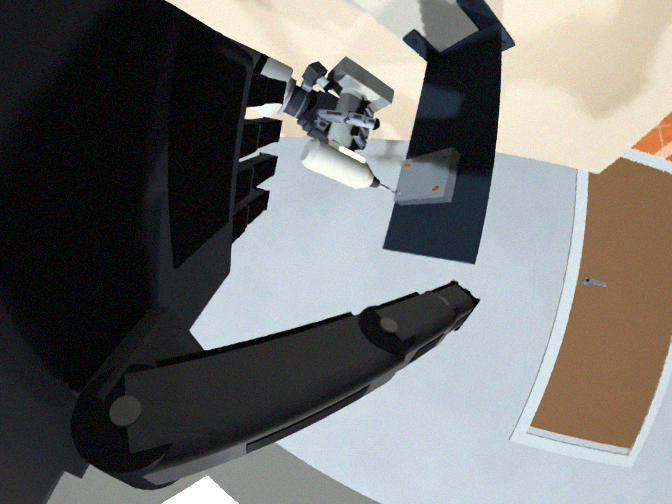

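Call:
move([
  [0,0,0,0,0,0,1,1,1,1,1,-1,0,0.5,-0.00405,-0.00294,0,0,0,0,-0.98,-0.98,-0.98,-0.9,-0.98,-1,0.5,-0.6],
  [0,0,0,0,0,0,1,1,1,1,1,-1,0,0.5,-0.0106,0.0061,-0.0008,0,0,0,-0.98,-0.98,-0.98,-0.9,-0.98,-1,0.5,-0.6],
], speed=0.02, cameras=[])

Call:
move(target=[0,0,0,0,0,0,1,1,1,1,1,-1,0,0.5,0.0061,0.0044,0,0,0,0,-0.98,-0.98,-0.98,-0.9,-0.98,-1,0.5,-0.6], speed=0.006, stop_force=8, cameras=[])

Call:
move(target=[0,0,0,0,0,0,1,1,1,1,1,-1,0,0.5,0,0,-0.0008,0,0,0,-0.98,-0.98,-0.98,-0.9,-0.98,-1,0.5,-0.6], speed=0.003, cameras=[])

Call:
move(target=[0,0,0,0,0,0,1,1,1,1,1,-1,0,0.5,0,0,-0.0008,0,0,0,-0.98,-0.98,-0.98,-0.9,-0.98,-1,0.5,-0.6], speed=0.003, cameras=[])

Scene clock: 243.13 s.
left_arm: end_effector_position=(+0.5631, +0.3995, +0.5502) hand_measured=(+1.000, +1.000, +1.000, +1.000, +1.000, -1.000) hand_load_n=(+0.0, +0.0, +0.0, +0.0, +0.0, -0.5) hand_stopped_by=(target, target, target, target, target, target) hand_force_limit=0.00 hand_speed=0.50 end_effector_quat_wxyz=(+0.479, +0.218, +0.838, -0.141) end_effector_velocity=(+0.000, +0.000, +0.000) end_effector_angular_velocity=(+0.000, +0.000, +0.000) | right_arm: end_effector_position=(+0.7827, +0.3049, +0.3473) hand_measured=(-0.898, -0.892, -0.886, -0.872, +0.114, -1.000) hand_load_n=(+1.0, +5.5, +9.5, +7.0, +11.0, +2.0) hand_stopped_by=(force, force, force, force, force, target) hand_force_limit=0.50 hand_speed=-0.60 end_effector_quat_wxyz=(+0.672, -0.218, +0.674, +0.218) end_effector_velocity=(+0.000, +0.000, -0.002) end_effector_angular_velocity=(-0.001, +0.001, +0.001)
Joint positions: left_arm=[-0.653 -1.895 2.264 3.298 -1.502 -4.783] | right_arm=[0.78 -0.831 1.181 -0.348 1.784 -1.569]
Joint velocities: left_arm=[-0.001 0 0 0 0.001 0] | right_arm=[0 0.002 0 -0.001 -0.001 0]
Joint torques (N m): left_arm=[6.5 -5.02 -48.45 -5.04 -0.54 2.42] | right_arm=[-11.8 -116.93 -43.8 -2.36 0.13 -0.82]
Wrist force (N): left_arm=[-1.4 2.2 -2.1] | right_arm=[7.3 -0.2 -0.4]
Wrist torque (N m): left_arm=[0.55 0.37 -0.07] | right_arm=[-0.18 -0.14 0.06]
Wrist force, peak (N): left_arm=[-1.6 2.6 -2.0] | right_arm=[7.3 -0.5 -0.5]
Hand target: left_arm +0.5631, +0.3995, +0.5502; +0.479, +0.218, +0.838, -0.141 | right_arm +0.7828, +0.3047, +0.3473; +0.672, -0.218, +0.674, +0.218
Off the commanded pose: left_arm 0.000 m, 0 deg | right_arm 0.000 m, 0 deg.
move: done
No camera images: "cameras" was empty.

Scene clock: 244.77 s.
left_arm: end_effector_position=(+0.5631, +0.3995, +0.5502) hand_measured=(+1.000, +1.000, +1.000, +1.000, +1.000, -1.000) hand_load_n=(+0.0, +0.0, +0.0, +0.0, +0.0, +0.0) hand_stopped_by=(target, target, target, target, target, target) hand_force_limit=0.00 hand_speed=0.50 end_effector_quat_wxyz=(+0.479, +0.218, +0.838, -0.141) end_effector_velocity=(+0.000, +0.000, +0.000) end_effector_angular_velocity=(+0.001, +0.000, +0.000) | right_arm: end_effector_position=(+0.7857, +0.3068, +0.3472) hand_measured=(-0.898, -0.892, -0.886, -0.872, +0.114, -1.000) hand_load_n=(+1.5, +5.5, +9.0, +7.0, +11.5, +1.0) hand_stopped_by=(force, force, force, force, force, target) hand_force_limit=0.50 hand_speed=-0.60 end_effector_quat_wxyz=(+0.672, -0.218, +0.674, +0.218) end_effector_velocity=(+0.000, +0.000, +0.001) end_effector_angular_velocity=(+0.000, -0.001, +0.000)
Joint positions: left_arm=[-0.653 -1.895 2.264 3.298 -1.502 -4.783] | right_arm=[0.779 -0.825 1.171 -0.344 1.783 -1.569]
Joint velocities: left_arm=[0.001 0 0 0 0 0.001] | right_arm=[0 -0.001 0 0.001 0 0]
Joint torques (N m): left_arm=[6.35 -7.5 -47.64 -5.02 -0.58 2.55] | right_arm=[4.83 -119.11 -51.71 -6.18 2.24 -0.62]
Wrist force (N): left_arm=[-1.6 2.3 -1.6] | right_arm=[9.8 0.1 -10.6]
Wrist torque (N m): left_arm=[0.52 0.39 -0.08] | right_arm=[0.01 -0.24 0.05]
Wrist force, peak (N): left_arm=[-1.4 2.7 -2.1] | right_arm=[12.1 0.4 -17.5]
Hand target: left_arm +0.5631, +0.3995, +0.5502; +0.479, +0.218, +0.838, -0.141 | right_arm +0.7857, +0.3068, +0.3472; +0.672, -0.218, +0.674, +0.218
Off the commanded pose: left_arm 0.000 m, 0 deg | right_arm 0.001 m, 0 deg.
move: contact (right_arm)
No camera images: "cameras" was empty.

Scene clock: 245.47 s.
left_arm: end_effector_position=(+0.5631, +0.3995, +0.5502) hand_measured=(+1.000, +1.000, +1.000, +1.000, +1.000, -1.000) hand_load_n=(+0.0, +0.0, +0.0, +0.0, +0.0, +0.0) hand_stopped_by=(target, target, target, target, target, target) hand_force_limit=0.00 hand_speed=0.50 end_effector_quat_wxyz=(+0.479, +0.218, +0.838, -0.141) end_effector_velocity=(+0.000, +0.000, +0.001) end_effector_angular_velocity=(+0.000, -0.002, -0.001) | right_arm: end_effector_position=(+0.7857, +0.3068, +0.3468) hand_measured=(-0.898, -0.892, -0.886, -0.872, +0.114, -1.000) hand_load_n=(+1.5, +5.5, +8.5, +7.0, +11.5, +1.0) hand_stopped_by=(force, force, force, force, force, target) hand_force_limit=0.50 hand_speed=-0.60 end_effector_quat_wxyz=(+0.672, -0.218, +0.674, +0.218) end_effector_velocity=(+0.000, +0.000, -0.001) end_effector_angular_velocity=(+0.000, +0.000, +0.000)
Joint positions: left_arm=[-0.653 -1.895 2.264 3.298 -1.502 -4.783] | right_arm=[0.779 -0.825 1.172 -0.344 1.783 -1.569]
Joint velocities: left_arm=[0 -0.001 0 -0.001 -0.001 0.002] | right_arm=[0 0.001 0 0 0 0]
Joint torques (N m): left_arm=[6.38 -5.19 -48.28 -4.97 -0.06 2.35] | right_arm=[9.89 -104.5 -43.6 -6.02 2.39 -0.56]
Wrist force (N): left_arm=[-1.2 1.8 -2.0] | right_arm=[6.4 0.9 -4.9]
Wrist torque (N m): left_arm=[0.48 0.34 -0.07] | right_arm=[-0.11 -0.28 -0.03]
Wrist force, peak (N): left_arm=[-1.9 2.5 -2.3] | right_arm=[10.8 0.1 -15.0]
Hand target: left_arm +0.5631, +0.3995, +0.5502; +0.479, +0.218, +0.838, -0.141 | right_arm +0.7857, +0.3068, +0.3467; +0.672, -0.218, +0.674, +0.218
Off the commanded pose: left_arm 0.000 m, 0 deg | right_arm 0.000 m, 0 deg.
move: done
No camera images: "cameras" was empty.

Scene clock: 246.17 s.
left_arm: end_effector_position=(+0.5631, +0.3995, +0.5502) hand_measured=(+1.000, +1.000, +1.000, +1.000, +1.000, -1.000) hand_load_n=(+0.0, +0.0, +0.0, +0.0, +0.0, -0.5) hand_stopped_by=(target, target, target, target, target, target) hand_force_limit=0.00 hand_speed=0.50 end_effector_quat_wxyz=(+0.479, +0.218, +0.838, -0.141) end_effector_velocity=(+0.000, +0.000, +0.000) end_effector_angular_velocity=(+0.000, +0.000, -0.002) | right_arm: end_effector_position=(+0.7857, +0.3068, +0.3463) hand_measured=(-0.898, -0.892, -0.886, -0.872, +0.114, -1.000) hand_load_n=(+2.0, +5.5, +9.0, +6.5, +12.0, +0.5) hand_stopped_by=(force, force, force, force, force, target) hand_force_limit=0.50 hand_speed=-0.60 end_effector_quat_wxyz=(+0.672, -0.218, +0.674, +0.218) end_effector_velocity=(+0.000, +0.000, +0.001) end_effector_angular_velocity=(+0.001, -0.001, +0.000)
Joint positions: left_arm=[-0.653 -1.895 2.264 3.298 -1.502 -4.783] | right_arm=[0.779 -0.825 1.172 -0.345 1.783 -1.569]
Joint velocities: left_arm=[0 0 0 0 -0.001 0.001] | right_arm=[0 -0.001 0 -0.001 0 0]
Joint torques (N m): left_arm=[6.79 -9.13 -49.01 -5.18 -0.36 2.4] | right_arm=[11.38 -102 -40.3 -5.56 2.25 -0.63]
Wrist force (N): left_arm=[-1.3 2.2 -1.8] | right_arm=[4.6 0.4 -3.2]
Wrist torque (N m): left_arm=[0.53 0.34 -0.06] | right_arm=[-0.17 -0.34 -0.08]
Wrist force, peak (N): left_arm=[-1.6 2.3 -2.3] | right_arm=[7.5 1.1 -7.5]
Hand target: left_arm +0.5631, +0.3995, +0.5502; +0.479, +0.218, +0.838, -0.141 | right_arm +0.7857, +0.3068, +0.3463; +0.672, -0.218, +0.674, +0.218
Off the commanded pose: left_arm 0.000 m, 0 deg | right_arm 0.000 m, 0 deg.
move: done
No camera images: "cameras" was empty.

Call:
move(target=[0,0,0,0,0,0,1,1,1,1,1,-1,0,0.5,-0.0002,-0.00015,0.0009,0,0,0,-0.98,-0.98,-0.98,-0.9,-0.98,-1,0.5,-0.6], speed=0.004, cameras=[])

Call:
move(target=[0,0,0,0,0,0,1,1,1,1,1,-1,0,0.5,0.0027,0.00196,0,0,0,0,-0.98,-0.98,-0.98,-0.9,-0.98,-1,0.5,-0.6], speed=0.003, stop_force=9, cameras=[])

Call:
wait(seconds=0.3, cameras=[])

Scene clock: 247.07 s.
left_arm: end_effector_position=(+0.5631, +0.3995, +0.5502) hand_measured=(+1.000, +1.000, +1.000, +1.000, +1.000, -1.000) hand_load_n=(+0.0, +0.0, +0.0, +0.0, +0.0, -0.5) hand_stopped_by=(target, target, target, target, target, target) hand_force_limit=0.00 hand_speed=0.50 end_effector_quat_wxyz=(+0.479, +0.218, +0.838, -0.141) end_effector_velocity=(+0.000, +0.000, +0.000) end_effector_angular_velocity=(+0.000, +0.000, -0.001) | right_arm: end_effector_position=(+0.7855, +0.3067, +0.3468) hand_measured=(-0.898, -0.892, -0.886, -0.872, +0.114, -1.000) hand_load_n=(+1.5, +5.5, +9.0, +6.5, +11.5, +1.0) hand_stopped_by=(force, force, force, force, force, target) hand_force_limit=0.50 hand_speed=-0.60 end_effector_quat_wxyz=(+0.672, -0.218, +0.674, +0.218) end_effector_velocity=(+0.000, +0.000, -0.001) end_effector_angular_velocity=(+0.000, +0.001, +0.000)
Joint positions: left_arm=[-0.653 -1.895 2.264 3.298 -1.502 -4.783] | right_arm=[0.779 -0.825 1.172 -0.344 1.783 -1.569]
Joint velocities: left_arm=[0 0 0 0 0 0.001] | right_arm=[0 0.001 0 0 0 0]
Joint torques (N m): left_arm=[9.39 -9.33 -47.77 -5.09 -0.79 2.11] | right_arm=[12.98 -122.57 -43.9 -1.56 2.39 -0.65]
Wrist force (N): left_arm=[-1.5 2.4 -1.8] | right_arm=[6.2 0.4 -2.0]
Wrist torque (N m): left_arm=[0.55 0.37 -0.07] | right_arm=[-0.17 -0.22 -0.01]
Wrist force, peak (N): left_arm=[-1.6 2.5 -2.0] | right_arm=[6.3 0.6 -2.2]
Hand target: left_arm +0.5631, +0.3995, +0.5502; +0.479, +0.218, +0.838, -0.141 | right_arm +0.7855, +0.3067, +0.3468; +0.672, -0.218, +0.674, +0.218
Off the commanded pose: left_arm 0.000 m, 0 deg | right_arm 0.000 m, 0 deg.
move: done
No camera images: "cameras" was empty.

Scene clock: 248.23 s.
left_arm: end_effector_position=(+0.5631, +0.3995, +0.5502) hand_measured=(+1.000, +1.000, +1.000, +1.000, +1.000, -1.000) hand_load_n=(+0.0, +0.0, +0.0, +0.0, +0.0, +0.0) hand_stopped_by=(target, target, target, target, target, target) hand_force_limit=0.00 hand_speed=0.50 end_effector_quat_wxyz=(+0.479, +0.218, +0.838, -0.141) end_effector_velocity=(+0.000, +0.000, +0.000) end_effector_angular_velocity=(+0.000, +0.001, +0.001) | right_arm: end_effector_position=(+0.7858, +0.3070, +0.3468) hand_measured=(-0.898, -0.892, -0.886, -0.872, +0.114, -1.000) hand_load_n=(+1.5, +5.5, +8.5, +6.5, +12.0, +0.5) hand_stopped_by=(force, force, force, force, force, target) hand_force_limit=0.50 hand_speed=-0.60 end_effector_quat_wxyz=(+0.672, -0.218, +0.674, +0.218) end_effector_velocity=(+0.000, +0.000, +0.001) end_effector_angular_velocity=(+0.001, -0.001, +0.000)
Joint positions: left_arm=[-0.653 -1.895 2.264 3.298 -1.502 -4.783] | right_arm=[0.779 -0.824 1.171 -0.344 1.783 -1.569]
Joint velocities: left_arm=[0 0 0 0 0 -0.001] | right_arm=[0 -0.001 0 0 0 0]
Joint torques (N m): left_arm=[6.51 -4.94 -49.16 -5.39 -0.23 2.17] | right_arm=[-0.09 -120.31 -49.17 -5.96 2.1 -0.68]
Wrist force (N): left_arm=[-1.5 2.0 -1.8] | right_arm=[9.0 0.2 -12.9]
Wrist torque (N m): left_arm=[0.50 0.38 -0.09] | right_arm=[0.11 -0.31 0.01]
Wrist force, peak (N): left_arm=[-1.6 2.4 -2.2] | right_arm=[10.4 0.6 -16.5]
Hand target: left_arm +0.5631, +0.3995, +0.5502; +0.479, +0.218, +0.838, -0.141 | right_arm +0.7858, +0.3070, +0.3468; +0.672, -0.218, +0.674, +0.218
Off the commanded pose: left_arm 0.000 m, 0 deg | right_arm 0.002 m, 0 deg.
move: contact (right_arm)
No camera images: "cameras" was empty.

Scene clock: 248.53 s.
left_arm: end_effector_position=(+0.5631, +0.3995, +0.5502) hand_measured=(+1.000, +1.000, +1.000, +1.000, +1.000, -1.000) hand_load_n=(+0.0, +0.0, +0.0, +0.0, +0.0, +0.0) hand_stopped_by=(target, target, target, target, target, target) hand_force_limit=0.00 hand_speed=0.50 end_effector_quat_wxyz=(+0.479, +0.218, +0.838, -0.141) end_effector_velocity=(+0.000, +0.000, +0.000) end_effector_angular_velocity=(-0.001, +0.000, +0.000) | right_arm: end_effector_position=(+0.7858, +0.3070, +0.3468) hand_measured=(-0.898, -0.892, -0.886, -0.872, +0.114, -1.000) hand_load_n=(+1.5, +5.5, +8.5, +6.5, +12.0, +0.5) hand_stopped_by=(force, force, force, force, force, target) hand_force_limit=0.50 hand_speed=-0.60 end_effector_quat_wxyz=(+0.672, -0.218, +0.674, +0.218) end_effector_velocity=(+0.000, +0.000, -0.001) end_effector_angular_velocity=(+0.000, +0.000, +0.000)
Joint positions: left_arm=[-0.653 -1.895 2.264 3.298 -1.502 -4.783] | right_arm=[0.779 -0.824 1.171 -0.344 1.783 -1.569]
Joint velocities: left_arm=[0 -0.001 0 0 0 -0.001] | right_arm=[0 0.001 0 -0.001 0 0]
Joint torques (N m): left_arm=[6.5 -6.97 -47.86 -5.13 -0.01 2.19] | right_arm=[1.16 -116.68 -49.43 -5.17 2.15 -0.51]
Wrist force (N): left_arm=[-1.3 2.4 -1.9] | right_arm=[8.7 0.0 -12.9]
Wrist torque (N m): left_arm=[0.56 0.36 -0.07] | right_arm=[0.13 -0.28 0.01]
Wrist force, peak (N): left_arm=[-1.2 2.2 -2.2] | right_arm=[10.6 0.2 -17.0]
Hand target: left_arm +0.5631, +0.3995, +0.5502; +0.479, +0.218, +0.838, -0.141 | right_arm +0.7858, +0.3070, +0.3468; +0.672, -0.218, +0.674, +0.218
Off the commanded pose: left_arm 0.000 m, 0 deg | right_arm 0.002 m, 0 deg.
wait: 0.30 s; at rest by 0.17 s
No camera images: "cameras" was empty.

Call:
move(target=[0,0,0,0,0,0,1,1,1,1,1,-1,0,0.5,-0.0006,-0.0001,0,0,0,0,-0.98,-0.98,-0.98,-0.9,-0.98,-1,0.5,-0.6], speed=0.003, cameras=[])

Call:
move(target=[0,0,0,0,0,0,1,1,1,1,1,-1,0,0.5,-0.0005,0.0007,0,0,0,0,-0.98,-0.98,-0.98,-0.9,-0.98,-1,0.5,-0.6], speed=0.003, cameras=[])

Call:
move(target=[0,0,0,0,0,0,1,1,1,1,1,-1,0,0.5,0,0,-0.0009,0,0,0,-0.98,-0.98,-0.98,-0.9,-0.98,-1,0.5,-0.6], speed=0.003, cameras=[])

Call:
move(target=[0,0,0,0,0,0,1,1,1,1,1,-1,0,0.5,0.0005,-0.0007,0,0,0,0,-0.98,-0.98,-0.98,-0.9,-0.98,-1,0.5,-0.6], speed=0.003, cameras=[])

Call:
move(target=[0,0,0,0,0,0,1,1,1,1,1,-1,0,0.5,0.0005,-0.0007,0,0,0,0,-0.98,-0.98,-0.98,-0.9,-0.98,-1,0.5,-0.6], speed=0.003, cameras=[])

Call:
move(target=[0,0,0,0,0,0,1,1,1,1,1,-1,0,0.5,0.0005,-0.0007,0.0009,0,0,0,-0.98,-0.98,-0.98,-0.9,-0.98,-1,0.5,-0.6], speed=0.003, cameras=[])

Scene clock: 249.63 s.
left_arm: end_effector_position=(+0.5631, +0.3995, +0.5502) hand_measured=(+1.000, +1.000, +1.000, +1.000, +1.000, -1.000) hand_load_n=(+0.0, +0.0, +0.0, +0.0, +0.0, -0.5) hand_stopped_by=(target, target, target, target, target, target) hand_force_limit=0.00 hand_speed=0.50 end_effector_quat_wxyz=(+0.479, +0.218, +0.838, -0.141) end_effector_velocity=(+0.000, -0.001, +0.000) end_effector_angular_velocity=(+0.001, +0.000, -0.002) | right_arm: end_effector_position=(+0.7855, +0.3070, +0.3468) hand_measured=(-0.898, -0.892, -0.886, -0.872, +0.114, -1.000) hand_load_n=(+1.5, +5.5, +8.5, +6.5, +11.5, +1.0) hand_stopped_by=(force, force, force, force, force, target) hand_force_limit=0.50 hand_speed=-0.60 end_effector_quat_wxyz=(+0.672, -0.218, +0.674, +0.218) end_effector_velocity=(+0.000, +0.000, +0.000) end_effector_angular_velocity=(+0.000, +0.000, +0.000)
Joint positions: left_arm=[-0.653 -1.895 2.264 3.298 -1.502 -4.783] | right_arm=[0.779 -0.825 1.172 -0.344 1.784 -1.569]
Joint velocities: left_arm=[-0.001 0 0 0 0 0.001] | right_arm=[0 0 0 0 0 0]
Joint torques (N m): left_arm=[7.38 -9.29 -50.5 -5.07 -0.11 2.5] | right_arm=[13.08 -121.6 -41.41 -6.18 2.21 -0.51]
Wrist force (N): left_arm=[-1.4 2.3 -2.0] | right_arm=[6.4 0.4 -2.3]
Wrist torque (N m): left_arm=[0.55 0.37 -0.07] | right_arm=[-0.15 -0.28 0.01]
Wrist force, peak (N): left_arm=[-1.6 2.7 -1.8] | right_arm=[10.5 0.0 -16.4]
Hand target: left_arm +0.5631, +0.3995, +0.5502; +0.479, +0.218, +0.838, -0.141 | right_arm +0.7855, +0.3070, +0.3468; +0.672, -0.218, +0.674, +0.218
Off the commanded pose: left_arm 0.000 m, 0 deg | right_arm 0.000 m, 0 deg.
move: done
No camera images: "cameras" was empty.

Scene clock: 250.33 s.
left_arm: end_effector_position=(+0.5631, +0.3995, +0.5502) hand_measured=(+1.000, +1.000, +1.000, +1.000, +1.000, -1.000) hand_load_n=(+0.0, +0.0, +0.0, +0.0, +0.0, +0.0) hand_stopped_by=(target, target, target, target, target, target) hand_force_limit=0.00 hand_speed=0.50 end_effector_quat_wxyz=(+0.479, +0.218, +0.838, -0.141) end_effector_velocity=(+0.000, +0.000, +0.000) end_effector_angular_velocity=(+0.001, +0.000, +0.000) | right_arm: end_effector_position=(+0.7851, +0.3074, +0.3468) hand_measured=(-0.898, -0.892, -0.886, -0.872, +0.114, -1.000) hand_load_n=(+1.5, +6.0, +9.0, +6.5, +11.5, +1.5) hand_stopped_by=(force, force, force, force, force, target) hand_force_limit=0.50 hand_speed=-0.60 end_effector_quat_wxyz=(+0.672, -0.218, +0.674, +0.218) end_effector_velocity=(+0.000, +0.000, +0.000) end_effector_angular_velocity=(+0.000, +0.000, +0.000)
Joint positions: left_arm=[-0.653 -1.895 2.264 3.298 -1.502 -4.783] | right_arm=[0.78 -0.824 1.171 -0.344 1.784 -1.569]
Joint velocities: left_arm=[0.001 0 0 0 0 0.001] | right_arm=[0 0 0 0 0 0]
Joint torques (N m): left_arm=[7.77 -10.18 -50.17 -5.67 -1.03 2.13] | right_arm=[13.79 -102.91 -51.9 -1.92 1.07 -0.69]
Wrist force (N): left_arm=[-1.4 2.1 -2.1] | right_arm=[6.1 -1.8 -3.8]
Wrist torque (N m): left_arm=[0.53 0.37 -0.08] | right_arm=[0.13 -0.28 0.10]
Wrist force, peak (N): left_arm=[-1.6 2.6 -2.0] | right_arm=[6.8 -2.1 -6.1]
Hand target: left_arm +0.5631, +0.3995, +0.5502; +0.479, +0.218, +0.838, -0.141 | right_arm +0.7852, +0.3074, +0.3468; +0.672, -0.218, +0.674, +0.218
Off the commanded pose: left_arm 0.000 m, 0 deg | right_arm 0.000 m, 0 deg.
move: done
No camera images: "cameras" was empty.

Scene clock: 251.03 s.
left_arm: end_effector_position=(+0.5631, +0.3995, +0.5502) hand_measured=(+1.000, +1.000, +1.000, +1.000, +1.000, -1.000) hand_load_n=(+0.0, +0.0, +0.0, +0.0, +0.0, +0.0) hand_stopped_by=(target, target, target, target, target, target) hand_force_limit=0.00 hand_speed=0.50 end_effector_quat_wxyz=(+0.479, +0.218, +0.838, -0.141) end_effector_velocity=(+0.000, -0.001, +0.000) end_effector_angular_velocity=(+0.001, +0.001, -0.002) | right_arm: end_effector_position=(+0.7851, +0.3074, +0.3462) hand_measured=(-0.898, -0.892, -0.886, -0.872, +0.114, -1.000) hand_load_n=(+2.0, +6.0, +9.0, +6.5, +12.0, +1.0) hand_stopped_by=(force, force, force, force, force, target) hand_force_limit=0.50 hand_speed=-0.60 end_effector_quat_wxyz=(+0.672, -0.218, +0.674, +0.218) end_effector_velocity=(+0.000, +0.000, +0.000) end_effector_angular_velocity=(+0.000, +0.000, +0.000)
Joint positions: left_arm=[-0.653 -1.895 2.264 3.298 -1.502 -4.783] | right_arm=[0.78 -0.824 1.171 -0.345 1.784 -1.569]
Joint velocities: left_arm=[-0.002 0 0 0 0 0] | right_arm=[0 0 0 0 0 0]
Joint torques (N m): left_arm=[8.17 -6.57 -49.68 -5.43 -0.51 2.36] | right_arm=[10.45 -101.96 -39.93 -5.52 -0.57 -0.61]
Wrist force (N): left_arm=[-1.2 2.4 -1.8] | right_arm=[4.8 -2.3 -4.5]
Wrist torque (N m): left_arm=[0.56 0.34 -0.06] | right_arm=[0.11 -0.46 0.06]
Wrist force, peak (N): left_arm=[-1.5 2.6 -2.2] | right_arm=[6.6 -2.3 -6.2]
Hand target: left_arm +0.5631, +0.3995, +0.5502; +0.479, +0.218, +0.838, -0.141 | right_arm +0.7852, +0.3074, +0.3462; +0.672, -0.218, +0.674, +0.218
Off the commanded pose: left_arm 0.000 m, 0 deg | right_arm 0.000 m, 0 deg.
move: done
No camera images: "cameras" was empty.

Scene clock: 251.73 s.
left_arm: end_effector_position=(+0.5631, +0.3995, +0.5502) hand_measured=(+1.000, +1.000, +1.000, +1.000, +1.000, -1.000) hand_load_n=(+0.0, +0.0, +0.0, +0.0, +0.0, -0.5) hand_stopped_by=(target, target, target, target, target, target) hand_force_limit=0.00 hand_speed=0.50 end_effector_quat_wxyz=(+0.479, +0.218, +0.838, -0.141) end_effector_velocity=(+0.000, -0.001, +0.000) end_effector_angular_velocity=(+0.000, +0.000, +0.000) | right_arm: end_effector_position=(+0.7854, +0.3070, +0.3462) hand_measured=(-0.898, -0.892, -0.886, -0.872, +0.114, -1.000) hand_load_n=(+1.5, +5.5, +9.0, +6.5, +12.0, +0.5) hand_stopped_by=(force, force, force, force, force, target) hand_force_limit=0.50 hand_speed=-0.60 end_effector_quat_wxyz=(+0.672, -0.218, +0.674, +0.218) end_effector_velocity=(+0.000, +0.000, +0.000) end_effector_angular_velocity=(+0.000, +0.000, +0.000)
Joint positions: left_arm=[-0.653 -1.895 2.264 3.298 -1.502 -4.783] | right_arm=[0.779 -0.824 1.172 -0.345 1.783 -1.569]
Joint velocities: left_arm=[-0.001 0 0 0 0.001 -0.001] | right_arm=[0 0 0 0 0 0]
Joint torques (N m): left_arm=[6.73 -7.97 -51.05 -5.43 -0.53 2.49] | right_arm=[-15.89 -121.08 -40.64 -5.98 -0.78 -0.53]
Wrist force (N): left_arm=[-1.4 2.4 -2.1] | right_arm=[5.4 -0.2 -3.5]
Wrist torque (N m): left_arm=[0.58 0.38 -0.07] | right_arm=[-0.14 -0.39 -0.03]
Wrist force, peak (N): left_arm=[-1.4 2.6 -2.2] | right_arm=[4.9 -2.4 -5.9]
Hand target: left_arm +0.5631, +0.3995, +0.5502; +0.479, +0.218, +0.838, -0.141 | right_arm +0.7855, +0.3070, +0.3462; +0.672, -0.218, +0.674, +0.218
Off the commanded pose: left_arm 0.000 m, 0 deg | right_arm 0.000 m, 0 deg.
move: done
No camera images: "cameras" was empty.

Scene clock: 252.43 s.
left_arm: end_effector_position=(+0.5631, +0.3995, +0.5502) hand_measured=(+1.000, +1.000, +1.000, +1.000, +1.000, -1.000) hand_load_n=(+0.0, +0.0, +0.0, +0.0, +0.0, -0.5) hand_stopped_by=(target, target, target, target, target, target) hand_force_limit=0.00 hand_speed=0.50 end_effector_quat_wxyz=(+0.479, +0.218, +0.838, -0.141) end_effector_velocity=(+0.000, +0.000, +0.000) end_effector_angular_velocity=(-0.001, +0.000, +0.002) | right_arm: end_effector_position=(+0.7857, +0.3065, +0.3462) hand_measured=(-0.898, -0.892, -0.886, -0.872, +0.114, -1.000) hand_load_n=(+1.5, +5.5, +8.5, +6.5, +12.0, +0.5) hand_stopped_by=(force, force, force, force, force, target) hand_force_limit=0.50 hand_speed=-0.60 end_effector_quat_wxyz=(+0.672, -0.218, +0.674, +0.218) end_effector_velocity=(+0.000, +0.000, +0.001) end_effector_angular_velocity=(+0.001, +0.000, -0.001)
Joint positions: left_arm=[-0.653 -1.895 2.264 3.298 -1.502 -4.783] | right_arm=[0.779 -0.825 1.173 -0.345 1.783 -1.569]
Joint velocities: left_arm=[0 0 0 0 0.001 -0.001] | right_arm=[0 0 0 0 0 0]
Joint torques (N m): left_arm=[2.68 -8.78 -49.35 -5.83 -0.41 1.69] | right_arm=[-16.47 -120.12 -41.11 -6.07 -0.39 -0.56]
Wrist force (N): left_arm=[-1.3 2.2 -1.8] | right_arm=[5.4 1.2 -5.0]
Wrist torque (N m): left_arm=[0.52 0.35 -0.07] | right_arm=[-0.14 -0.40 -0.07]
Wrist force, peak (N): left_arm=[-1.6 2.4 -2.2] | right_arm=[5.4 1.2 -5.0]
Hand target: left_arm +0.5631, +0.3995, +0.5502; +0.479, +0.218, +0.838, -0.141 | right_arm +0.7858, +0.3066, +0.3462; +0.672, -0.218, +0.674, +0.218
Off the commanded pose: left_arm 0.000 m, 0 deg | right_arm 0.000 m, 0 deg.
move: done
No camera images: "cameras" was empty.

Scene clock: 253.13 s.
left_arm: end_effector_position=(+0.5631, +0.3995, +0.5502) hand_measured=(+1.000, +1.000, +1.000, +1.000, +1.000, -1.000) hand_load_n=(+0.0, +0.0, +0.0, +0.0, +0.0, +0.0) hand_stopped_by=(target, target, target, target, target, target) hand_force_limit=0.00 hand_speed=0.50 end_effector_quat_wxyz=(+0.479, +0.218, +0.838, -0.141) end_effector_velocity=(+0.000, +0.000, +0.000) end_effector_angular_velocity=(+0.000, +0.000, -0.001) | right_arm: end_effector_position=(+0.7860, +0.3061, +0.3468) hand_measured=(-0.898, -0.892, -0.886, -0.872, +0.114, -1.000) hand_load_n=(+1.5, +5.5, +8.5, +6.5, +11.5, +0.5) hand_stopped_by=(force, force, force, force, force, target) hand_force_limit=0.50 hand_speed=-0.60 end_effector_quat_wxyz=(+0.672, -0.218, +0.674, +0.218) end_effector_velocity=(+0.000, +0.000, +0.001) end_effector_angular_velocity=(+0.002, -0.001, +0.000)
Joint positions: left_arm=[-0.653 -1.895 2.264 3.298 -1.502 -4.783] | right_arm=[0.778 -0.825 1.173 -0.345 1.782 -1.569]
Joint velocities: left_arm=[0 0 0 0 -0.001 0.001] | right_arm=[0 -0.001 0 -0.001 0 0]
Joint torques (N m): left_arm=[6.65 -7.7 -51.22 -5.55 -0.16 2.32] | right_arm=[-18.42 -121.45 -44.05 -2.25 0.42 -0.64]
Wrist force (N): left_arm=[-1.0 2.3 -1.9] | right_arm=[6.6 3.0 -6.1]
Wrist torque (N m): left_arm=[0.55 0.31 -0.04] | right_arm=[-0.29 -0.32 -0.14]
Wrist force, peak (N): left_arm=[-1.6 2.5 -2.2] | right_arm=[7.3 3.4 -6.9]
Hand target: left_arm +0.5631, +0.3995, +0.5502; +0.479, +0.218, +0.838, -0.141 | right_arm +0.7861, +0.3061, +0.3468; +0.672, -0.218, +0.674, +0.218
Off the commanded pose: left_arm 0.000 m, 0 deg | right_arm 0.000 m, 0 deg.
move: done
No camera images: "cameras" was empty.

Call:
move(target=[0,0,0,0,0,0,1,1,1,1,1,-1,0,0.5,-0.0013,0.0009,0.0002,0,0,0,-0.98,-0.98,-0.98,-0.9,-0.98,-1,0.5,-0.6], speed=0.003, cameras=[])

Call:
move(target=[0,0,0,0,0,0,1,1,1,1,1,-1,0,0.5,0.0010,0.0007,0,0,0,0,-0.98,-0.98,-0.98,-0.9,-0.98,-1,0.5,-0.6], speed=0.003, stop_force=12, cameras=["cam_left_wrist"])

Scene clock: 254.67 s.
left_arm: end_effector_position=(+0.5631, +0.3995, +0.5502) hand_measured=(+1.000, +1.000, +1.000, +1.000, +1.000, -1.000) hand_load_n=(-0.5, +0.0, +0.0, +0.0, +0.0, -0.5) hand_stopped_by=(target, target, target, target, target, target) hand_force_limit=0.00 hand_speed=0.50 end_effector_quat_wxyz=(+0.479, +0.218, +0.838, -0.141) end_effector_velocity=(+0.000, +0.000, +0.000) end_effector_angular_velocity=(+0.000, +0.000, +0.000) | right_arm: end_effector_position=(+0.7853, +0.3066, +0.3469) hand_measured=(-0.898, -0.892, -0.886, -0.872, +0.114, -1.000) hand_load_n=(+1.0, +5.5, +9.0, +7.0, +11.5, +1.5) hand_stopped_by=(force, force, force, force, force, target) hand_force_limit=0.50 hand_speed=-0.60 end_effector_quat_wxyz=(+0.672, -0.218, +0.674, +0.218) end_effector_velocity=(+0.000, +0.000, -0.002) end_effector_angular_velocity=(-0.002, +0.002, +0.000)
Joint positions: left_arm=[-0.653 -1.895 2.264 3.298 -1.502 -4.783] | right_arm=[0.779 -0.825 1.172 -0.344 1.783 -1.569]
Joint velocities: left_arm=[0 0 0 -0.001 0 0] | right_arm=[0 0.001 0 0.002 0 0]
Joint torques (N m): left_arm=[7.4 -8.12 -51.04 -5.55 -0.15 2.02] | right_arm=[13.04 -110.71 -52.44 -1.52 1.83 -0.51]
Wrist force (N): left_arm=[-1.6 2.1 -2.1] | right_arm=[6.5 0.2 -1.7]
Wrist torque (N m): left_arm=[0.53 0.41 -0.09] | right_arm=[-0.10 -0.16 0.04]
Wrist force, peak (N): left_arm=[-1.2 2.4 -2.4] | right_arm=[7.5 3.2 -6.9]
Hand target: left_arm +0.5631, +0.3995, +0.5502; +0.479, +0.218, +0.838, -0.141 | right_arm +0.7853, +0.3067, +0.3469; +0.672, -0.218, +0.674, +0.218
Off the commanded pose: left_arm 0.000 m, 0 deg | right_arm 0.000 m, 0 deg.
move: done
No camera images: "cameras" was empty.

Scene clock: 256.30 s.
left_arm: end_effector_position=(+0.5631, +0.3995, +0.5502) hand_measured=(+1.000, +1.000, +1.000, +1.000, +1.000, -1.000) hand_load_n=(+0.0, +0.0, +0.0, +0.0, +0.0, -0.5) hand_stopped_by=(target, target, target, target, target, target) hand_force_limit=0.00 hand_speed=0.50 end_effector_quat_wxyz=(+0.479, +0.218, +0.838, -0.141) end_effector_velocity=(+0.000, +0.000, +0.001) end_effector_angular_velocity=(-0.001, -0.001, -0.001) | right_arm: end_effector_position=(+0.7857, +0.3071, +0.3468) hand_measured=(-0.898, -0.892, -0.886, -0.872, +0.114, -1.000) hand_load_n=(+2.0, +5.5, +8.5, +6.5, +12.0, +1.0) hand_stopped_by=(force, force, force, force, force, target) hand_force_limit=0.50 hand_speed=-0.60 end_effector_quat_wxyz=(+0.672, -0.218, +0.674, +0.218) end_effector_velocity=(+0.000, +0.000, -0.001) end_effector_angular_velocity=(-0.001, +0.000, +0.000)
Joint positions: left_arm=[-0.653 -1.895 2.264 3.298 -1.502 -4.783] | right_arm=[0.779 -0.824 1.171 -0.343 1.783 -1.569]
Joint velocities: left_arm=[-0.001 -0.001 0 -0.001 0 0] | right_arm=[0 0.001 0 0 0 0]
Joint torques (N m): left_arm=[6.03 -6.51 -52.53 -6.17 -0.88 1.85] | right_arm=[-3.45 -117.98 -49.62 -6.32 1.21 -0.68]
Wrist force (N): left_arm=[-1.4 2.2 -2.0] | right_arm=[8.4 0.1 -10.5]
Wrist torque (N m): left_arm=[0.54 0.37 -0.07] | right_arm=[0.12 -0.32 0.04]
Wrist force, peak (N): left_arm=[-1.9 2.2 -2.3] | right_arm=[10.4 0.1 -16.5]
Hand target: left_arm +0.5631, +0.3995, +0.5502; +0.479, +0.218, +0.838, -0.141 | right_arm +0.7857, +0.3071, +0.3468; +0.672, -0.218, +0.674, +0.218
Off the commanded pose: left_arm 0.000 m, 0 deg | right_arm 0.000 m, 0 deg.
move: contact (right_arm)
Images, in order (width x height): cam_left_wrist 672x504.

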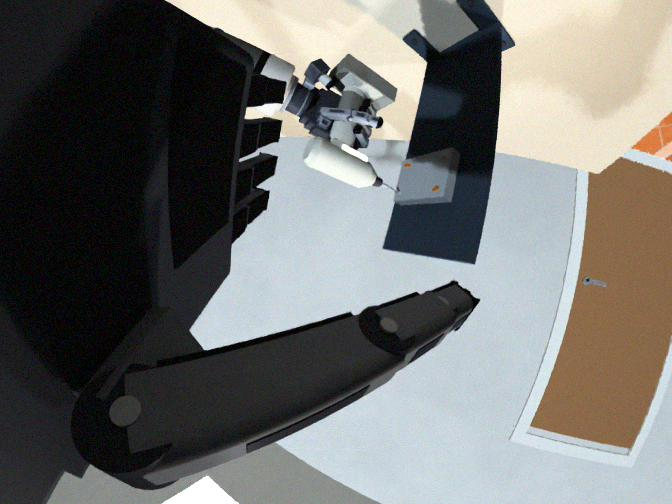

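Call:
zoom_image(camera="cam_left_wrist", region=[370, 170, 430, 215])

Call:
zoom_image(camera="cam_left_wrist", region=[385, 180, 415, 203])

Scaled by 8.400 from the camera's 672x504 image, which has a finer 960x720 frame.

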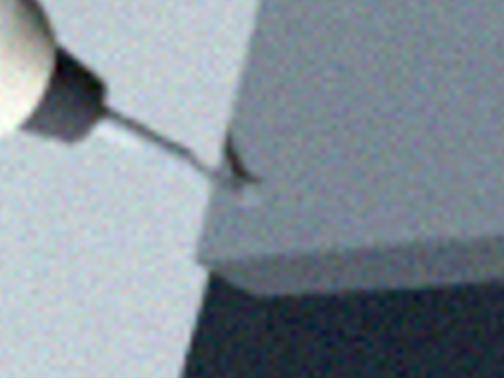

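Scaled by 16.800 from the camera's 672x504 image, which has a finer 960x720 frame.

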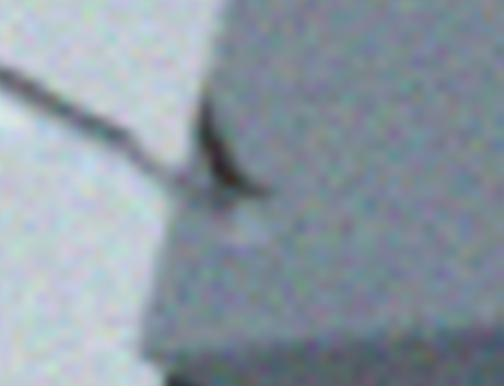

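Call:
move(target=[0,0,0,0,0,0,1,1,1,1,1,-1,0,0.5,0,0,0,0,0,0,-0.98,-0.98,-0.98,-0.5,-0.98,-1,0.5,-0.6], speed=0.003, cameras=[])

Call:
move(target=[0,0,0,0,0,0,1,1,1,1,1,-1,0,0.5,0,0,0,0,0,0,-0.98,-0.98,-0.98,-0.9,-0.98,-1,0.5,-0.6], speed=0.003, cameras=[])

Call:
wait(seconds=0.5, cameras=[])

Scene clock: 257.77 s.
left_arm: end_effector_position=(+0.5631, +0.3995, +0.5502) hand_measured=(+1.000, +1.000, +1.000, +1.000, +1.000, -1.000) hand_load_n=(+0.0, +0.0, +0.0, +0.0, +0.0, -0.5) hand_stopped_by=(target, target, target, target, target, target) hand_force_limit=0.00 hand_speed=0.50 end_effector_quat_wxyz=(+0.479, +0.218, +0.838, -0.141) end_effector_velocity=(+0.000, +0.001, +0.000) end_effector_angular_velocity=(+0.000, +0.001, +0.001) | right_arm: end_effector_position=(+0.7857, +0.3071, +0.3468) hand_measured=(-0.898, -0.892, -0.886, -0.500, +0.114, -1.000) hand_load_n=(+1.5, +5.5, +9.0, +0.0, +11.5, +1.0) hand_stopped_by=(force, force, force, target, force, target) hand_force_limit=0.50 hand_speed=-0.60 end_effector_quat_wxyz=(+0.672, -0.218, +0.674, +0.218) end_effector_velocity=(+0.000, +0.000, -0.001) end_effector_angular_velocity=(-0.001, +0.001, +0.000)
Joint positions: left_arm=[-0.653 -1.895 2.264 3.298 -1.502 -4.783] | right_arm=[0.779 -0.824 1.171 -0.343 1.783 -1.569]
Joint velocities: left_arm=[0.001 0 0 0.001 0 -0.001] | right_arm=[0 0 0 0.001 0 0]
Joint torques (N m): left_arm=[7.54 -8.47 -52.92 -6.05 -0.32 2.56] | right_arm=[1.65 -110.48 -51.89 -3.87 1.42 -0.74]
Wrist force (N): left_arm=[-1.6 2.3 -1.7] | right_arm=[8.9 -1.5 -12.6]
Wrist torque (N m): left_arm=[0.53 0.38 -0.08] | right_arm=[0.32 -0.42 0.15]
Wrist force, peak (N): left_arm=[-1.5 2.6 -2.1] | right_arm=[10.3 -0.6 -15.4]
Hand target: left_arm +0.5631, +0.3995, +0.5502; +0.479, +0.218, +0.838, -0.141 | right_arm +0.7857, +0.3071, +0.3468; +0.672, -0.218, +0.674, +0.218
Off the commanded pose: left_arm 0.000 m, 0 deg | right_arm 0.000 m, 0 deg.
move: done
No camera images: "cameras" was empty.

Scene clock: 258.63 s.
left_arm: end_effector_position=(+0.5631, +0.3995, +0.5502) hand_measured=(+1.000, +1.000, +1.000, +1.000, +1.000, -1.000) hand_load_n=(+0.0, +0.0, +0.0, -0.5, +0.0, +0.0) hand_stopped_by=(target, target, target, target, target, target) hand_force_limit=0.00 hand_speed=0.50 end_effector_quat_wxyz=(+0.479, +0.218, +0.838, -0.141) end_effector_velocity=(+0.000, +0.000, +0.000) end_effector_angular_velocity=(+0.002, +0.000, -0.001) | right_arm: end_effector_position=(+0.7857, +0.3071, +0.3468) hand_measured=(-0.898, -0.892, -0.886, -0.886, +0.114, -1.000) hand_load_n=(+1.5, +5.0, +8.5, +12.5, +12.0, +0.5) hand_stopped_by=(force, force, force, force, force, target) hand_force_limit=0.50 hand_speed=-0.60 end_effector_quat_wxyz=(+0.671, -0.218, +0.674, +0.218) end_effector_velocity=(+0.000, +0.000, -0.001) end_effector_angular_velocity=(+0.000, +0.001, +0.000)
Joint positions: left_arm=[-0.653 -1.895 2.264 3.298 -1.502 -4.783] | right_arm=[0.779 -0.824 1.171 -0.343 1.783 -1.569]
Joint velocities: left_arm=[0 0 0 0.001 0 0.002] | right_arm=[0 0.001 0 0 0 0]
Joint torques (N m): left_arm=[6.47 -7.58 -52.71 -5.97 -0.39 1.81] | right_arm=[7.81 -110.93 -52.34 -4.9 1.26 -0.57]
Wrist force (N): left_arm=[-1.1 2.3 -1.8] | right_arm=[10.0 -0.2 -12.4]
Wrist torque (N m): left_arm=[0.54 0.32 -0.06] | right_arm=[0.22 -0.34 0.14]
Wrist force, peak (N): left_arm=[-1.8 2.1 -2.4] | right_arm=[10.3 -1.1 -14.4]
Hand target: left_arm +0.5631, +0.3995, +0.5502; +0.479, +0.218, +0.838, -0.141 | right_arm +0.7857, +0.3071, +0.3468; +0.672, -0.218, +0.674, +0.218
Off the commanded pose: left_arm 0.000 m, 0 deg | right_arm 0.000 m, 0 deg.
move: done
No camera images: "cameras" was empty.

Scene clock: 259.13 s.
left_arm: end_effector_position=(+0.5631, +0.3995, +0.5502) hand_measured=(+1.000, +1.000, +1.000, +1.000, +1.000, -1.000) hand_load_n=(+0.0, +0.0, +0.0, +0.0, +0.0, +0.0) hand_stopped_by=(target, target, target, target, target, target) hand_force_limit=0.00 hand_speed=0.50 end_effector_quat_wxyz=(+0.479, +0.218, +0.838, -0.141) end_effector_velocity=(+0.000, +0.000, +0.000) end_effector_angular_velocity=(-0.001, +0.001, +0.001) | right_arm: end_effector_position=(+0.7857, +0.3071, +0.3468) hand_measured=(-0.898, -0.892, -0.886, -0.886, +0.114, -1.000) hand_load_n=(+1.5, +5.0, +8.0, +12.5, +12.0, +0.5) hand_stopped_by=(force, force, force, force, force, target) hand_force_limit=0.50 hand_speed=-0.60 end_effector_quat_wxyz=(+0.671, -0.218, +0.674, +0.218) end_effector_velocity=(+0.000, +0.000, +0.000) end_effector_angular_velocity=(+0.001, +0.000, +0.000)
Joint positions: left_arm=[-0.653 -1.895 2.264 3.298 -1.502 -4.783] | right_arm=[0.779 -0.824 1.171 -0.343 1.783 -1.569]
Joint velocities: left_arm=[0 0.001 0 0 0 -0.002] | right_arm=[0 0.001 0 -0.001 0 0]
Joint torques (N m): left_arm=[8.44 -9.62 -52.15 -5.67 -0.63 2.3] | right_arm=[6.49 -114.74 -51.25 -6.84 1.29 -0.59]
Wrist force (N): left_arm=[-1.5 2.4 -2.1] | right_arm=[10.3 -0.1 -12.8]
Wrist torque (N m): left_arm=[0.58 0.39 -0.07] | right_arm=[0.24 -0.39 0.15]
Wrist force, peak (N): left_arm=[-1.4 2.5 -2.2] | right_arm=[10.3 -0.1 -12.8]
Hand target: left_arm +0.5631, +0.3995, +0.5502; +0.479, +0.218, +0.838, -0.141 | right_arm +0.7857, +0.3071, +0.3468; +0.672, -0.218, +0.674, +0.218
Off the commanded pose: left_arm 0.000 m, 0 deg | right_arm 0.000 m, 0 deg.
wait: 0.50 s; at rest by 0.17 s
No camera images: "cameras" was empty.

Call:
move(target=[0,0,0,0,0,0,1,1,1,1,1,-1,0,0.5,0,0,-0.00035,0,0,0,-0.98,-0.98,-0.98,-0.9,-0.98,-1,0.5,-0.6], speed=0.003, cameras=[])

Call:
move(target=[0,0,0,0,0,0,1,1,1,1,1,-1,0,0.5,0,0,-0.00035,0,0,0,-0.98,-0.98,-0.98,-0.9,-0.98,-1,0.5,-0.6], speed=0.003, cameras=[])

Call:
move(target=[0,0,0,0,0,0,1,1,1,1,1,-1,0,0.5,0,0,-0.00035,0,0,0,-0.98,-0.98,-0.98,-0.9,-0.98,-1,0.5,-0.6], speed=0.003, cameras=[])

Scene clock: 260.27 s.
left_arm: end_effector_position=(+0.5631, +0.3995, +0.5502) hand_measured=(+1.000, +1.000, +1.000, +1.000, +1.000, -1.000) hand_load_n=(+0.0, +0.0, +0.0, +0.0, -0.5, +0.0) hand_stopped_by=(target, target, target, target, target, target) hand_force_limit=0.00 hand_speed=0.50 end_effector_quat_wxyz=(+0.479, +0.218, +0.838, -0.141) end_effector_velocity=(+0.000, +0.000, +0.000) end_effector_angular_velocity=(+0.000, +0.000, +0.000) | right_arm: end_effector_position=(+0.7857, +0.3071, +0.3466) hand_measured=(-0.898, -0.892, -0.886, -0.886, +0.114, -1.000) hand_load_n=(+1.5, +5.5, +8.5, +12.5, +11.5, +1.0) hand_stopped_by=(force, force, force, force, force, target) hand_force_limit=0.50 hand_speed=-0.60 end_effector_quat_wxyz=(+0.672, -0.218, +0.674, +0.218) end_effector_velocity=(+0.000, +0.000, +0.000) end_effector_angular_velocity=(+0.000, +0.000, +0.000)
Joint positions: left_arm=[-0.653 -1.895 2.264 3.298 -1.502 -4.783] | right_arm=[0.779 -0.824 1.171 -0.344 1.783 -1.569]
Joint velocities: left_arm=[0.001 0 0 0 0 0] | right_arm=[0 0 0 0.001 0 0]
Joint torques (N m): left_arm=[7.17 -8.09 -51.91 -6.26 0.07 2.26] | right_arm=[7.16 -107.36 -46.8 -6.39 1.38 -0.68]
Wrist force (N): left_arm=[-1.4 2.1 -1.8] | right_arm=[7.4 0.1 -5.9]
Wrist torque (N m): left_arm=[0.51 0.37 -0.08] | right_arm=[-0.07 -0.23 0.01]
Wrist force, peak (N): left_arm=[-1.3 2.4 -2.4] | right_arm=[10.6 -0.2 -13.4]
Hand target: left_arm +0.5631, +0.3995, +0.5502; +0.479, +0.218, +0.838, -0.141 | right_arm +0.7857, +0.3071, +0.3466; +0.672, -0.218, +0.674, +0.218
Off the commanded pose: left_arm 0.000 m, 0 deg | right_arm 0.000 m, 0 deg.
move: done
No camera images: "cameras" was empty.

Scene clock: 260.97 s.
left_arm: end_effector_position=(+0.5631, +0.3995, +0.5502) hand_measured=(+1.000, +1.000, +1.000, +1.000, +1.000, -1.000) hand_load_n=(+0.0, +0.0, +0.0, +0.0, +0.0, +0.0) hand_stopped_by=(target, target, target, target, target, target) hand_force_limit=0.00 hand_speed=0.50 end_effector_quat_wxyz=(+0.479, +0.218, +0.838, -0.141) end_effector_velocity=(+0.000, +0.000, +0.000) end_effector_angular_velocity=(+0.001, +0.000, -0.001) | right_arm: end_effector_position=(+0.7857, +0.3071, +0.3464) hand_measured=(-0.898, -0.892, -0.886, -0.886, +0.114, -1.000) hand_load_n=(+1.5, +5.5, +8.5, +12.0, +12.0, +0.5) hand_stopped_by=(force, force, force, force, force, target) hand_force_limit=0.50 hand_speed=-0.60 end_effector_quat_wxyz=(+0.672, -0.218, +0.674, +0.218) end_effector_velocity=(+0.000, +0.001, -0.004) end_effector_angular_velocity=(-0.002, +0.002, +0.000)
Joint positions: left_arm=[-0.653 -1.895 2.264 3.298 -1.502 -4.783] | right_arm=[0.779 -0.824 1.171 -0.344 1.783 -1.569]
Joint velocities: left_arm=[-0.001 0 0 0 0 0.001] | right_arm=[0 0.003 0 -0.001 0 0]
Joint torques (N m): left_arm=[7.3 -9.27 -52.68 -5.99 -0.35 2.48] | right_arm=[7.25 -102.92 -43.06 -6.14 1.36 -0.48]
Wrist force (N): left_arm=[-1.6 2.2 -1.8] | right_arm=[6.0 0.1 -4.0]
Wrist torque (N m): left_arm=[0.53 0.40 -0.09] | right_arm=[-0.15 -0.31 -0.02]
Wrist force, peak (N): left_arm=[-1.6 2.5 -2.2] | right_arm=[8.3 0.3 -9.8]
Hand target: left_arm +0.5631, +0.3995, +0.5502; +0.479, +0.218, +0.838, -0.141 | right_arm +0.7857, +0.3071, +0.3464; +0.672, -0.218, +0.674, +0.218
Off the commanded pose: left_arm 0.000 m, 0 deg | right_arm 0.000 m, 0 deg.
move: done
No camera images: "cameras" was empty.

Scene clock: 261.67 s.
left_arm: end_effector_position=(+0.5631, +0.3995, +0.5502) hand_measured=(+1.000, +1.000, +1.000, +1.000, +1.000, -1.000) hand_load_n=(+0.0, +0.0, +0.0, +0.0, +0.0, +0.0) hand_stopped_by=(target, target, target, target, target, target) hand_force_limit=0.00 hand_speed=0.50 end_effector_quat_wxyz=(+0.479, +0.218, +0.838, -0.141) end_effector_velocity=(+0.000, +0.000, +0.000) end_effector_angular_velocity=(+0.001, +0.000, +0.000) | right_arm: end_effector_position=(+0.7857, +0.3071, +0.3462) hand_measured=(-0.898, -0.892, -0.886, -0.886, +0.114, -1.000) hand_load_n=(+2.0, +5.5, +8.5, +12.0, +12.0, +1.0) hand_stopped_by=(force, force, force, force, force, target) hand_force_limit=0.50 hand_speed=-0.60 end_effector_quat_wxyz=(+0.672, -0.218, +0.674, +0.218) end_effector_velocity=(+0.000, +0.000, +0.001) end_effector_angular_velocity=(+0.001, -0.001, +0.000)
Joint positions: left_arm=[-0.653 -1.895 2.264 3.298 -1.502 -4.783] | right_arm=[0.779 -0.824 1.171 -0.344 1.783 -1.569]
Joint velocities: left_arm=[0 0 0 0 0 0.001] | right_arm=[0 -0.001 0 -0.001 0 0]
Joint torques (N m): left_arm=[7.12 -8.13 -53.69 -6.71 -0.39 2.02] | right_arm=[6.38 -103.08 -40 -5.9 1.36 -0.54]
Wrist force (N): left_arm=[-1.5 2.5 -2.0] | right_arm=[5.2 0.4 -3.0]
Wrist torque (N m): left_arm=[0.58 0.38 -0.07] | right_arm=[-0.15 -0.37 -0.05]
Wrist force, peak (N): left_arm=[-1.4 2.6 -2.2] | right_arm=[6.7 0.0 -6.6]
Hand target: left_arm +0.5631, +0.3995, +0.5502; +0.479, +0.218, +0.838, -0.141 | right_arm +0.7857, +0.3071, +0.3462; +0.672, -0.218, +0.674, +0.218
Off the commanded pose: left_arm 0.000 m, 0 deg | right_arm 0.000 m, 0 deg.
move: done
No camera images: "cameras" was empty.

Call:
move(target=[0,0,0,0,0,0,1,1,1,1,1,-1,0,0.5,0.0008,0.0006,0,0,0,0,-0.98,-0.98,-0.98,-0.9,-0.98,-1,0.5,-0.6], speed=0.003, stop_force=12, cameras=[])

Call:
move(target=[0,0,0,0,0,0,1,1,1,1,1,-1,0,0.5,0.0005,0.0004,0,0,0,0,-0.98,-0.98,-0.98,-0.9,-0.98,-1,0.5,-0.6], speed=0.003, stop_force=12, cameras=[])

Call:
wait(seconds=0.4, cameras=[])

Scene clock: 263.13 s.
left_arm: end_effector_position=(+0.5631, +0.3995, +0.5502) hand_measured=(+1.000, +1.000, +1.000, +1.000, +1.000, -1.000) hand_load_n=(+0.0, +0.0, +0.0, +0.0, +0.0, +0.0) hand_stopped_by=(target, target, target, target, target, target) hand_force_limit=0.00 hand_speed=0.50 end_effector_quat_wxyz=(+0.479, +0.218, +0.838, -0.141) end_effector_velocity=(+0.000, +0.000, +0.000) end_effector_angular_velocity=(-0.001, +0.000, +0.001) | right_arm: end_effector_position=(+0.7861, +0.3076, +0.3461) hand_measured=(-0.898, -0.892, -0.886, -0.886, +0.114, -1.000) hand_load_n=(+2.0, +5.5, +7.5, +10.5, +12.5, +0.0) hand_stopped_by=(force, force, force, force, force, target) hand_force_limit=0.50 hand_speed=-0.60 end_effector_quat_wxyz=(+0.671, -0.218, +0.674, +0.218) end_effector_velocity=(+0.000, +0.000, -0.002) end_effector_angular_velocity=(-0.001, +0.001, +0.000)
Joint positions: left_arm=[-0.653 -1.895 2.264 3.298 -1.502 -4.783] | right_arm=[0.779 -0.823 1.169 -0.343 1.783 -1.569]
Joint velocities: left_arm=[0 0 0 0 0 -0.001] | right_arm=[0 0.002 0 0 0 0]
Joint torques (N m): left_arm=[5.03 -9.39 -53.99 -6.85 -0.59 2.56] | right_arm=[-8.95 -113.23 -50.9 -5.69 0.42 -0.53]
Wrist force (N): left_arm=[-1.3 2.4 -2.2] | right_arm=[9.2 1.9 -14.6]
Wrist torque (N m): left_arm=[0.57 0.37 -0.06] | right_arm=[0.19 -0.48 -0.01]
Wrist force, peak (N): left_arm=[-1.7 2.3 -2.3] | right_arm=[11.0 0.7 -20.7]
Hand target: left_arm +0.5631, +0.3995, +0.5502; +0.479, +0.218, +0.838, -0.141 | right_arm +0.7860, +0.3076, +0.3461; +0.671, -0.218, +0.674, +0.218
Off the commanded pose: left_arm 0.000 m, 0 deg | right_arm 0.000 m, 0 deg.
move: contact (right_arm)
No camera images: "cameras" was empty.

Scene clock: 264.27 s.
left_arm: end_effector_position=(+0.5631, +0.3995, +0.5502) hand_measured=(+1.000, +1.000, +1.000, +1.000, +1.000, -1.000) hand_load_n=(+0.0, +0.0, +0.0, +0.0, +0.0, -0.5) hand_stopped_by=(target, target, target, target, target, target) hand_force_limit=0.00 hand_speed=0.50 end_effector_quat_wxyz=(+0.479, +0.218, +0.838, -0.141) end_effector_velocity=(+0.000, -0.001, +0.000) end_effector_angular_velocity=(-0.001, +0.000, -0.002) | right_arm: end_effector_position=(+0.7863, +0.3078, +0.3461) hand_measured=(-0.898, -0.892, -0.886, -0.886, +0.114, -1.000) hand_load_n=(+2.0, +5.5, +7.5, +11.0, +12.5, +0.0) hand_stopped_by=(force, force, force, force, force, target) hand_force_limit=0.50 hand_speed=-0.60 end_effector_quat_wxyz=(+0.671, -0.218, +0.674, +0.218) end_effector_velocity=(+0.000, +0.000, -0.001) end_effector_angular_velocity=(-0.001, +0.001, +0.000)
Joint positions: left_arm=[-0.653 -1.895 2.264 3.298 -1.502 -4.783] | right_arm=[0.779 -0.822 1.168 -0.343 1.783 -1.569]
Joint velocities: left_arm=[-0.001 0 0 0 -0.001 -0.001] | right_arm=[0 0.001 0 0 0 0]
Joint torques (N m): left_arm=[5.02 -12.52 -54.86 -6.43 -0.26 1.97] | right_arm=[-18.04 -113.03 -46.72 -5.45 0.83 -0.46]
Wrist force (N): left_arm=[-1.2 2.4 -2.0] | right_arm=[9.2 1.1 -12.0]
Wrist torque (N m): left_arm=[0.57 0.34 -0.05] | right_arm=[0.26 -0.40 -0.77]
Wrist force, peak (N): left_arm=[-1.4 2.4 -2.4] | right_arm=[13.0 1.5 -22.3]
Hand target: left_arm +0.5631, +0.3995, +0.5502; +0.479, +0.218, +0.838, -0.141 | right_arm +0.7863, +0.3078, +0.3461; +0.671, -0.218, +0.674, +0.218
Off the commanded pose: left_arm 0.000 m, 0 deg | right_arm 0.000 m, 0 deg.
move: done
No camera images: "cameras" was empty.

Scene clock: 264.67 s.
left_arm: end_effector_position=(+0.5631, +0.3995, +0.5502) hand_measured=(+1.000, +1.000, +1.000, +1.000, +1.000, -1.000) hand_load_n=(+0.0, +0.0, +0.0, +0.0, +0.0, -0.5) hand_stopped_by=(target, target, target, target, target, target) hand_force_limit=0.00 hand_speed=0.50 end_effector_quat_wxyz=(+0.479, +0.218, +0.838, -0.141) end_effector_velocity=(+0.000, +0.000, +0.000) end_effector_angular_velocity=(+0.000, +0.001, -0.001) | right_arm: end_effector_position=(+0.7863, +0.3078, +0.3461) hand_measured=(-0.898, -0.892, -0.886, -0.886, +0.114, -1.000) hand_load_n=(+2.0, +5.0, +7.5, +11.5, +12.5, +0.0) hand_stopped_by=(force, force, force, force, force, target) hand_force_limit=0.50 hand_speed=-0.60 end_effector_quat_wxyz=(+0.671, -0.218, +0.674, +0.218) end_effector_velocity=(+0.000, +0.000, -0.002) end_effector_angular_velocity=(-0.001, +0.000, +0.000)
Joint positions: left_arm=[-0.653 -1.895 2.264 3.298 -1.502 -4.783] | right_arm=[0.779 -0.822 1.168 -0.343 1.783 -1.569]
Joint velocities: left_arm=[0 0 0 0 -0.001 -0.001] | right_arm=[0 0.002 0 -0.001 0 0]
Joint torques (N m): left_arm=[7.48 -10.22 -54.63 -6.74 -0.2 2.45] | right_arm=[-19.55 -113.62 -45.36 -6.06 0.81 -0.58]
Wrist force (N): left_arm=[-1.4 2.4 -2.0] | right_arm=[8.0 0.8 -10.7]
Wrist torque (N m): left_arm=[0.57 0.37 -0.06] | right_arm=[0.15 -0.36 -0.84]
Wrist force, peak (N): left_arm=[-1.5 2.6 -2.1] | right_arm=[9.0 0.6 -11.9]
Hand target: left_arm +0.5631, +0.3995, +0.5502; +0.479, +0.218, +0.838, -0.141 | right_arm +0.7863, +0.3078, +0.3461; +0.671, -0.218, +0.674, +0.218
Off the commanded pose: left_arm 0.000 m, 0 deg | right_arm 0.000 m, 0 deg.
wait: 0.40 s; at rest by 0.17 s
No camera images: "cameras" was empty.


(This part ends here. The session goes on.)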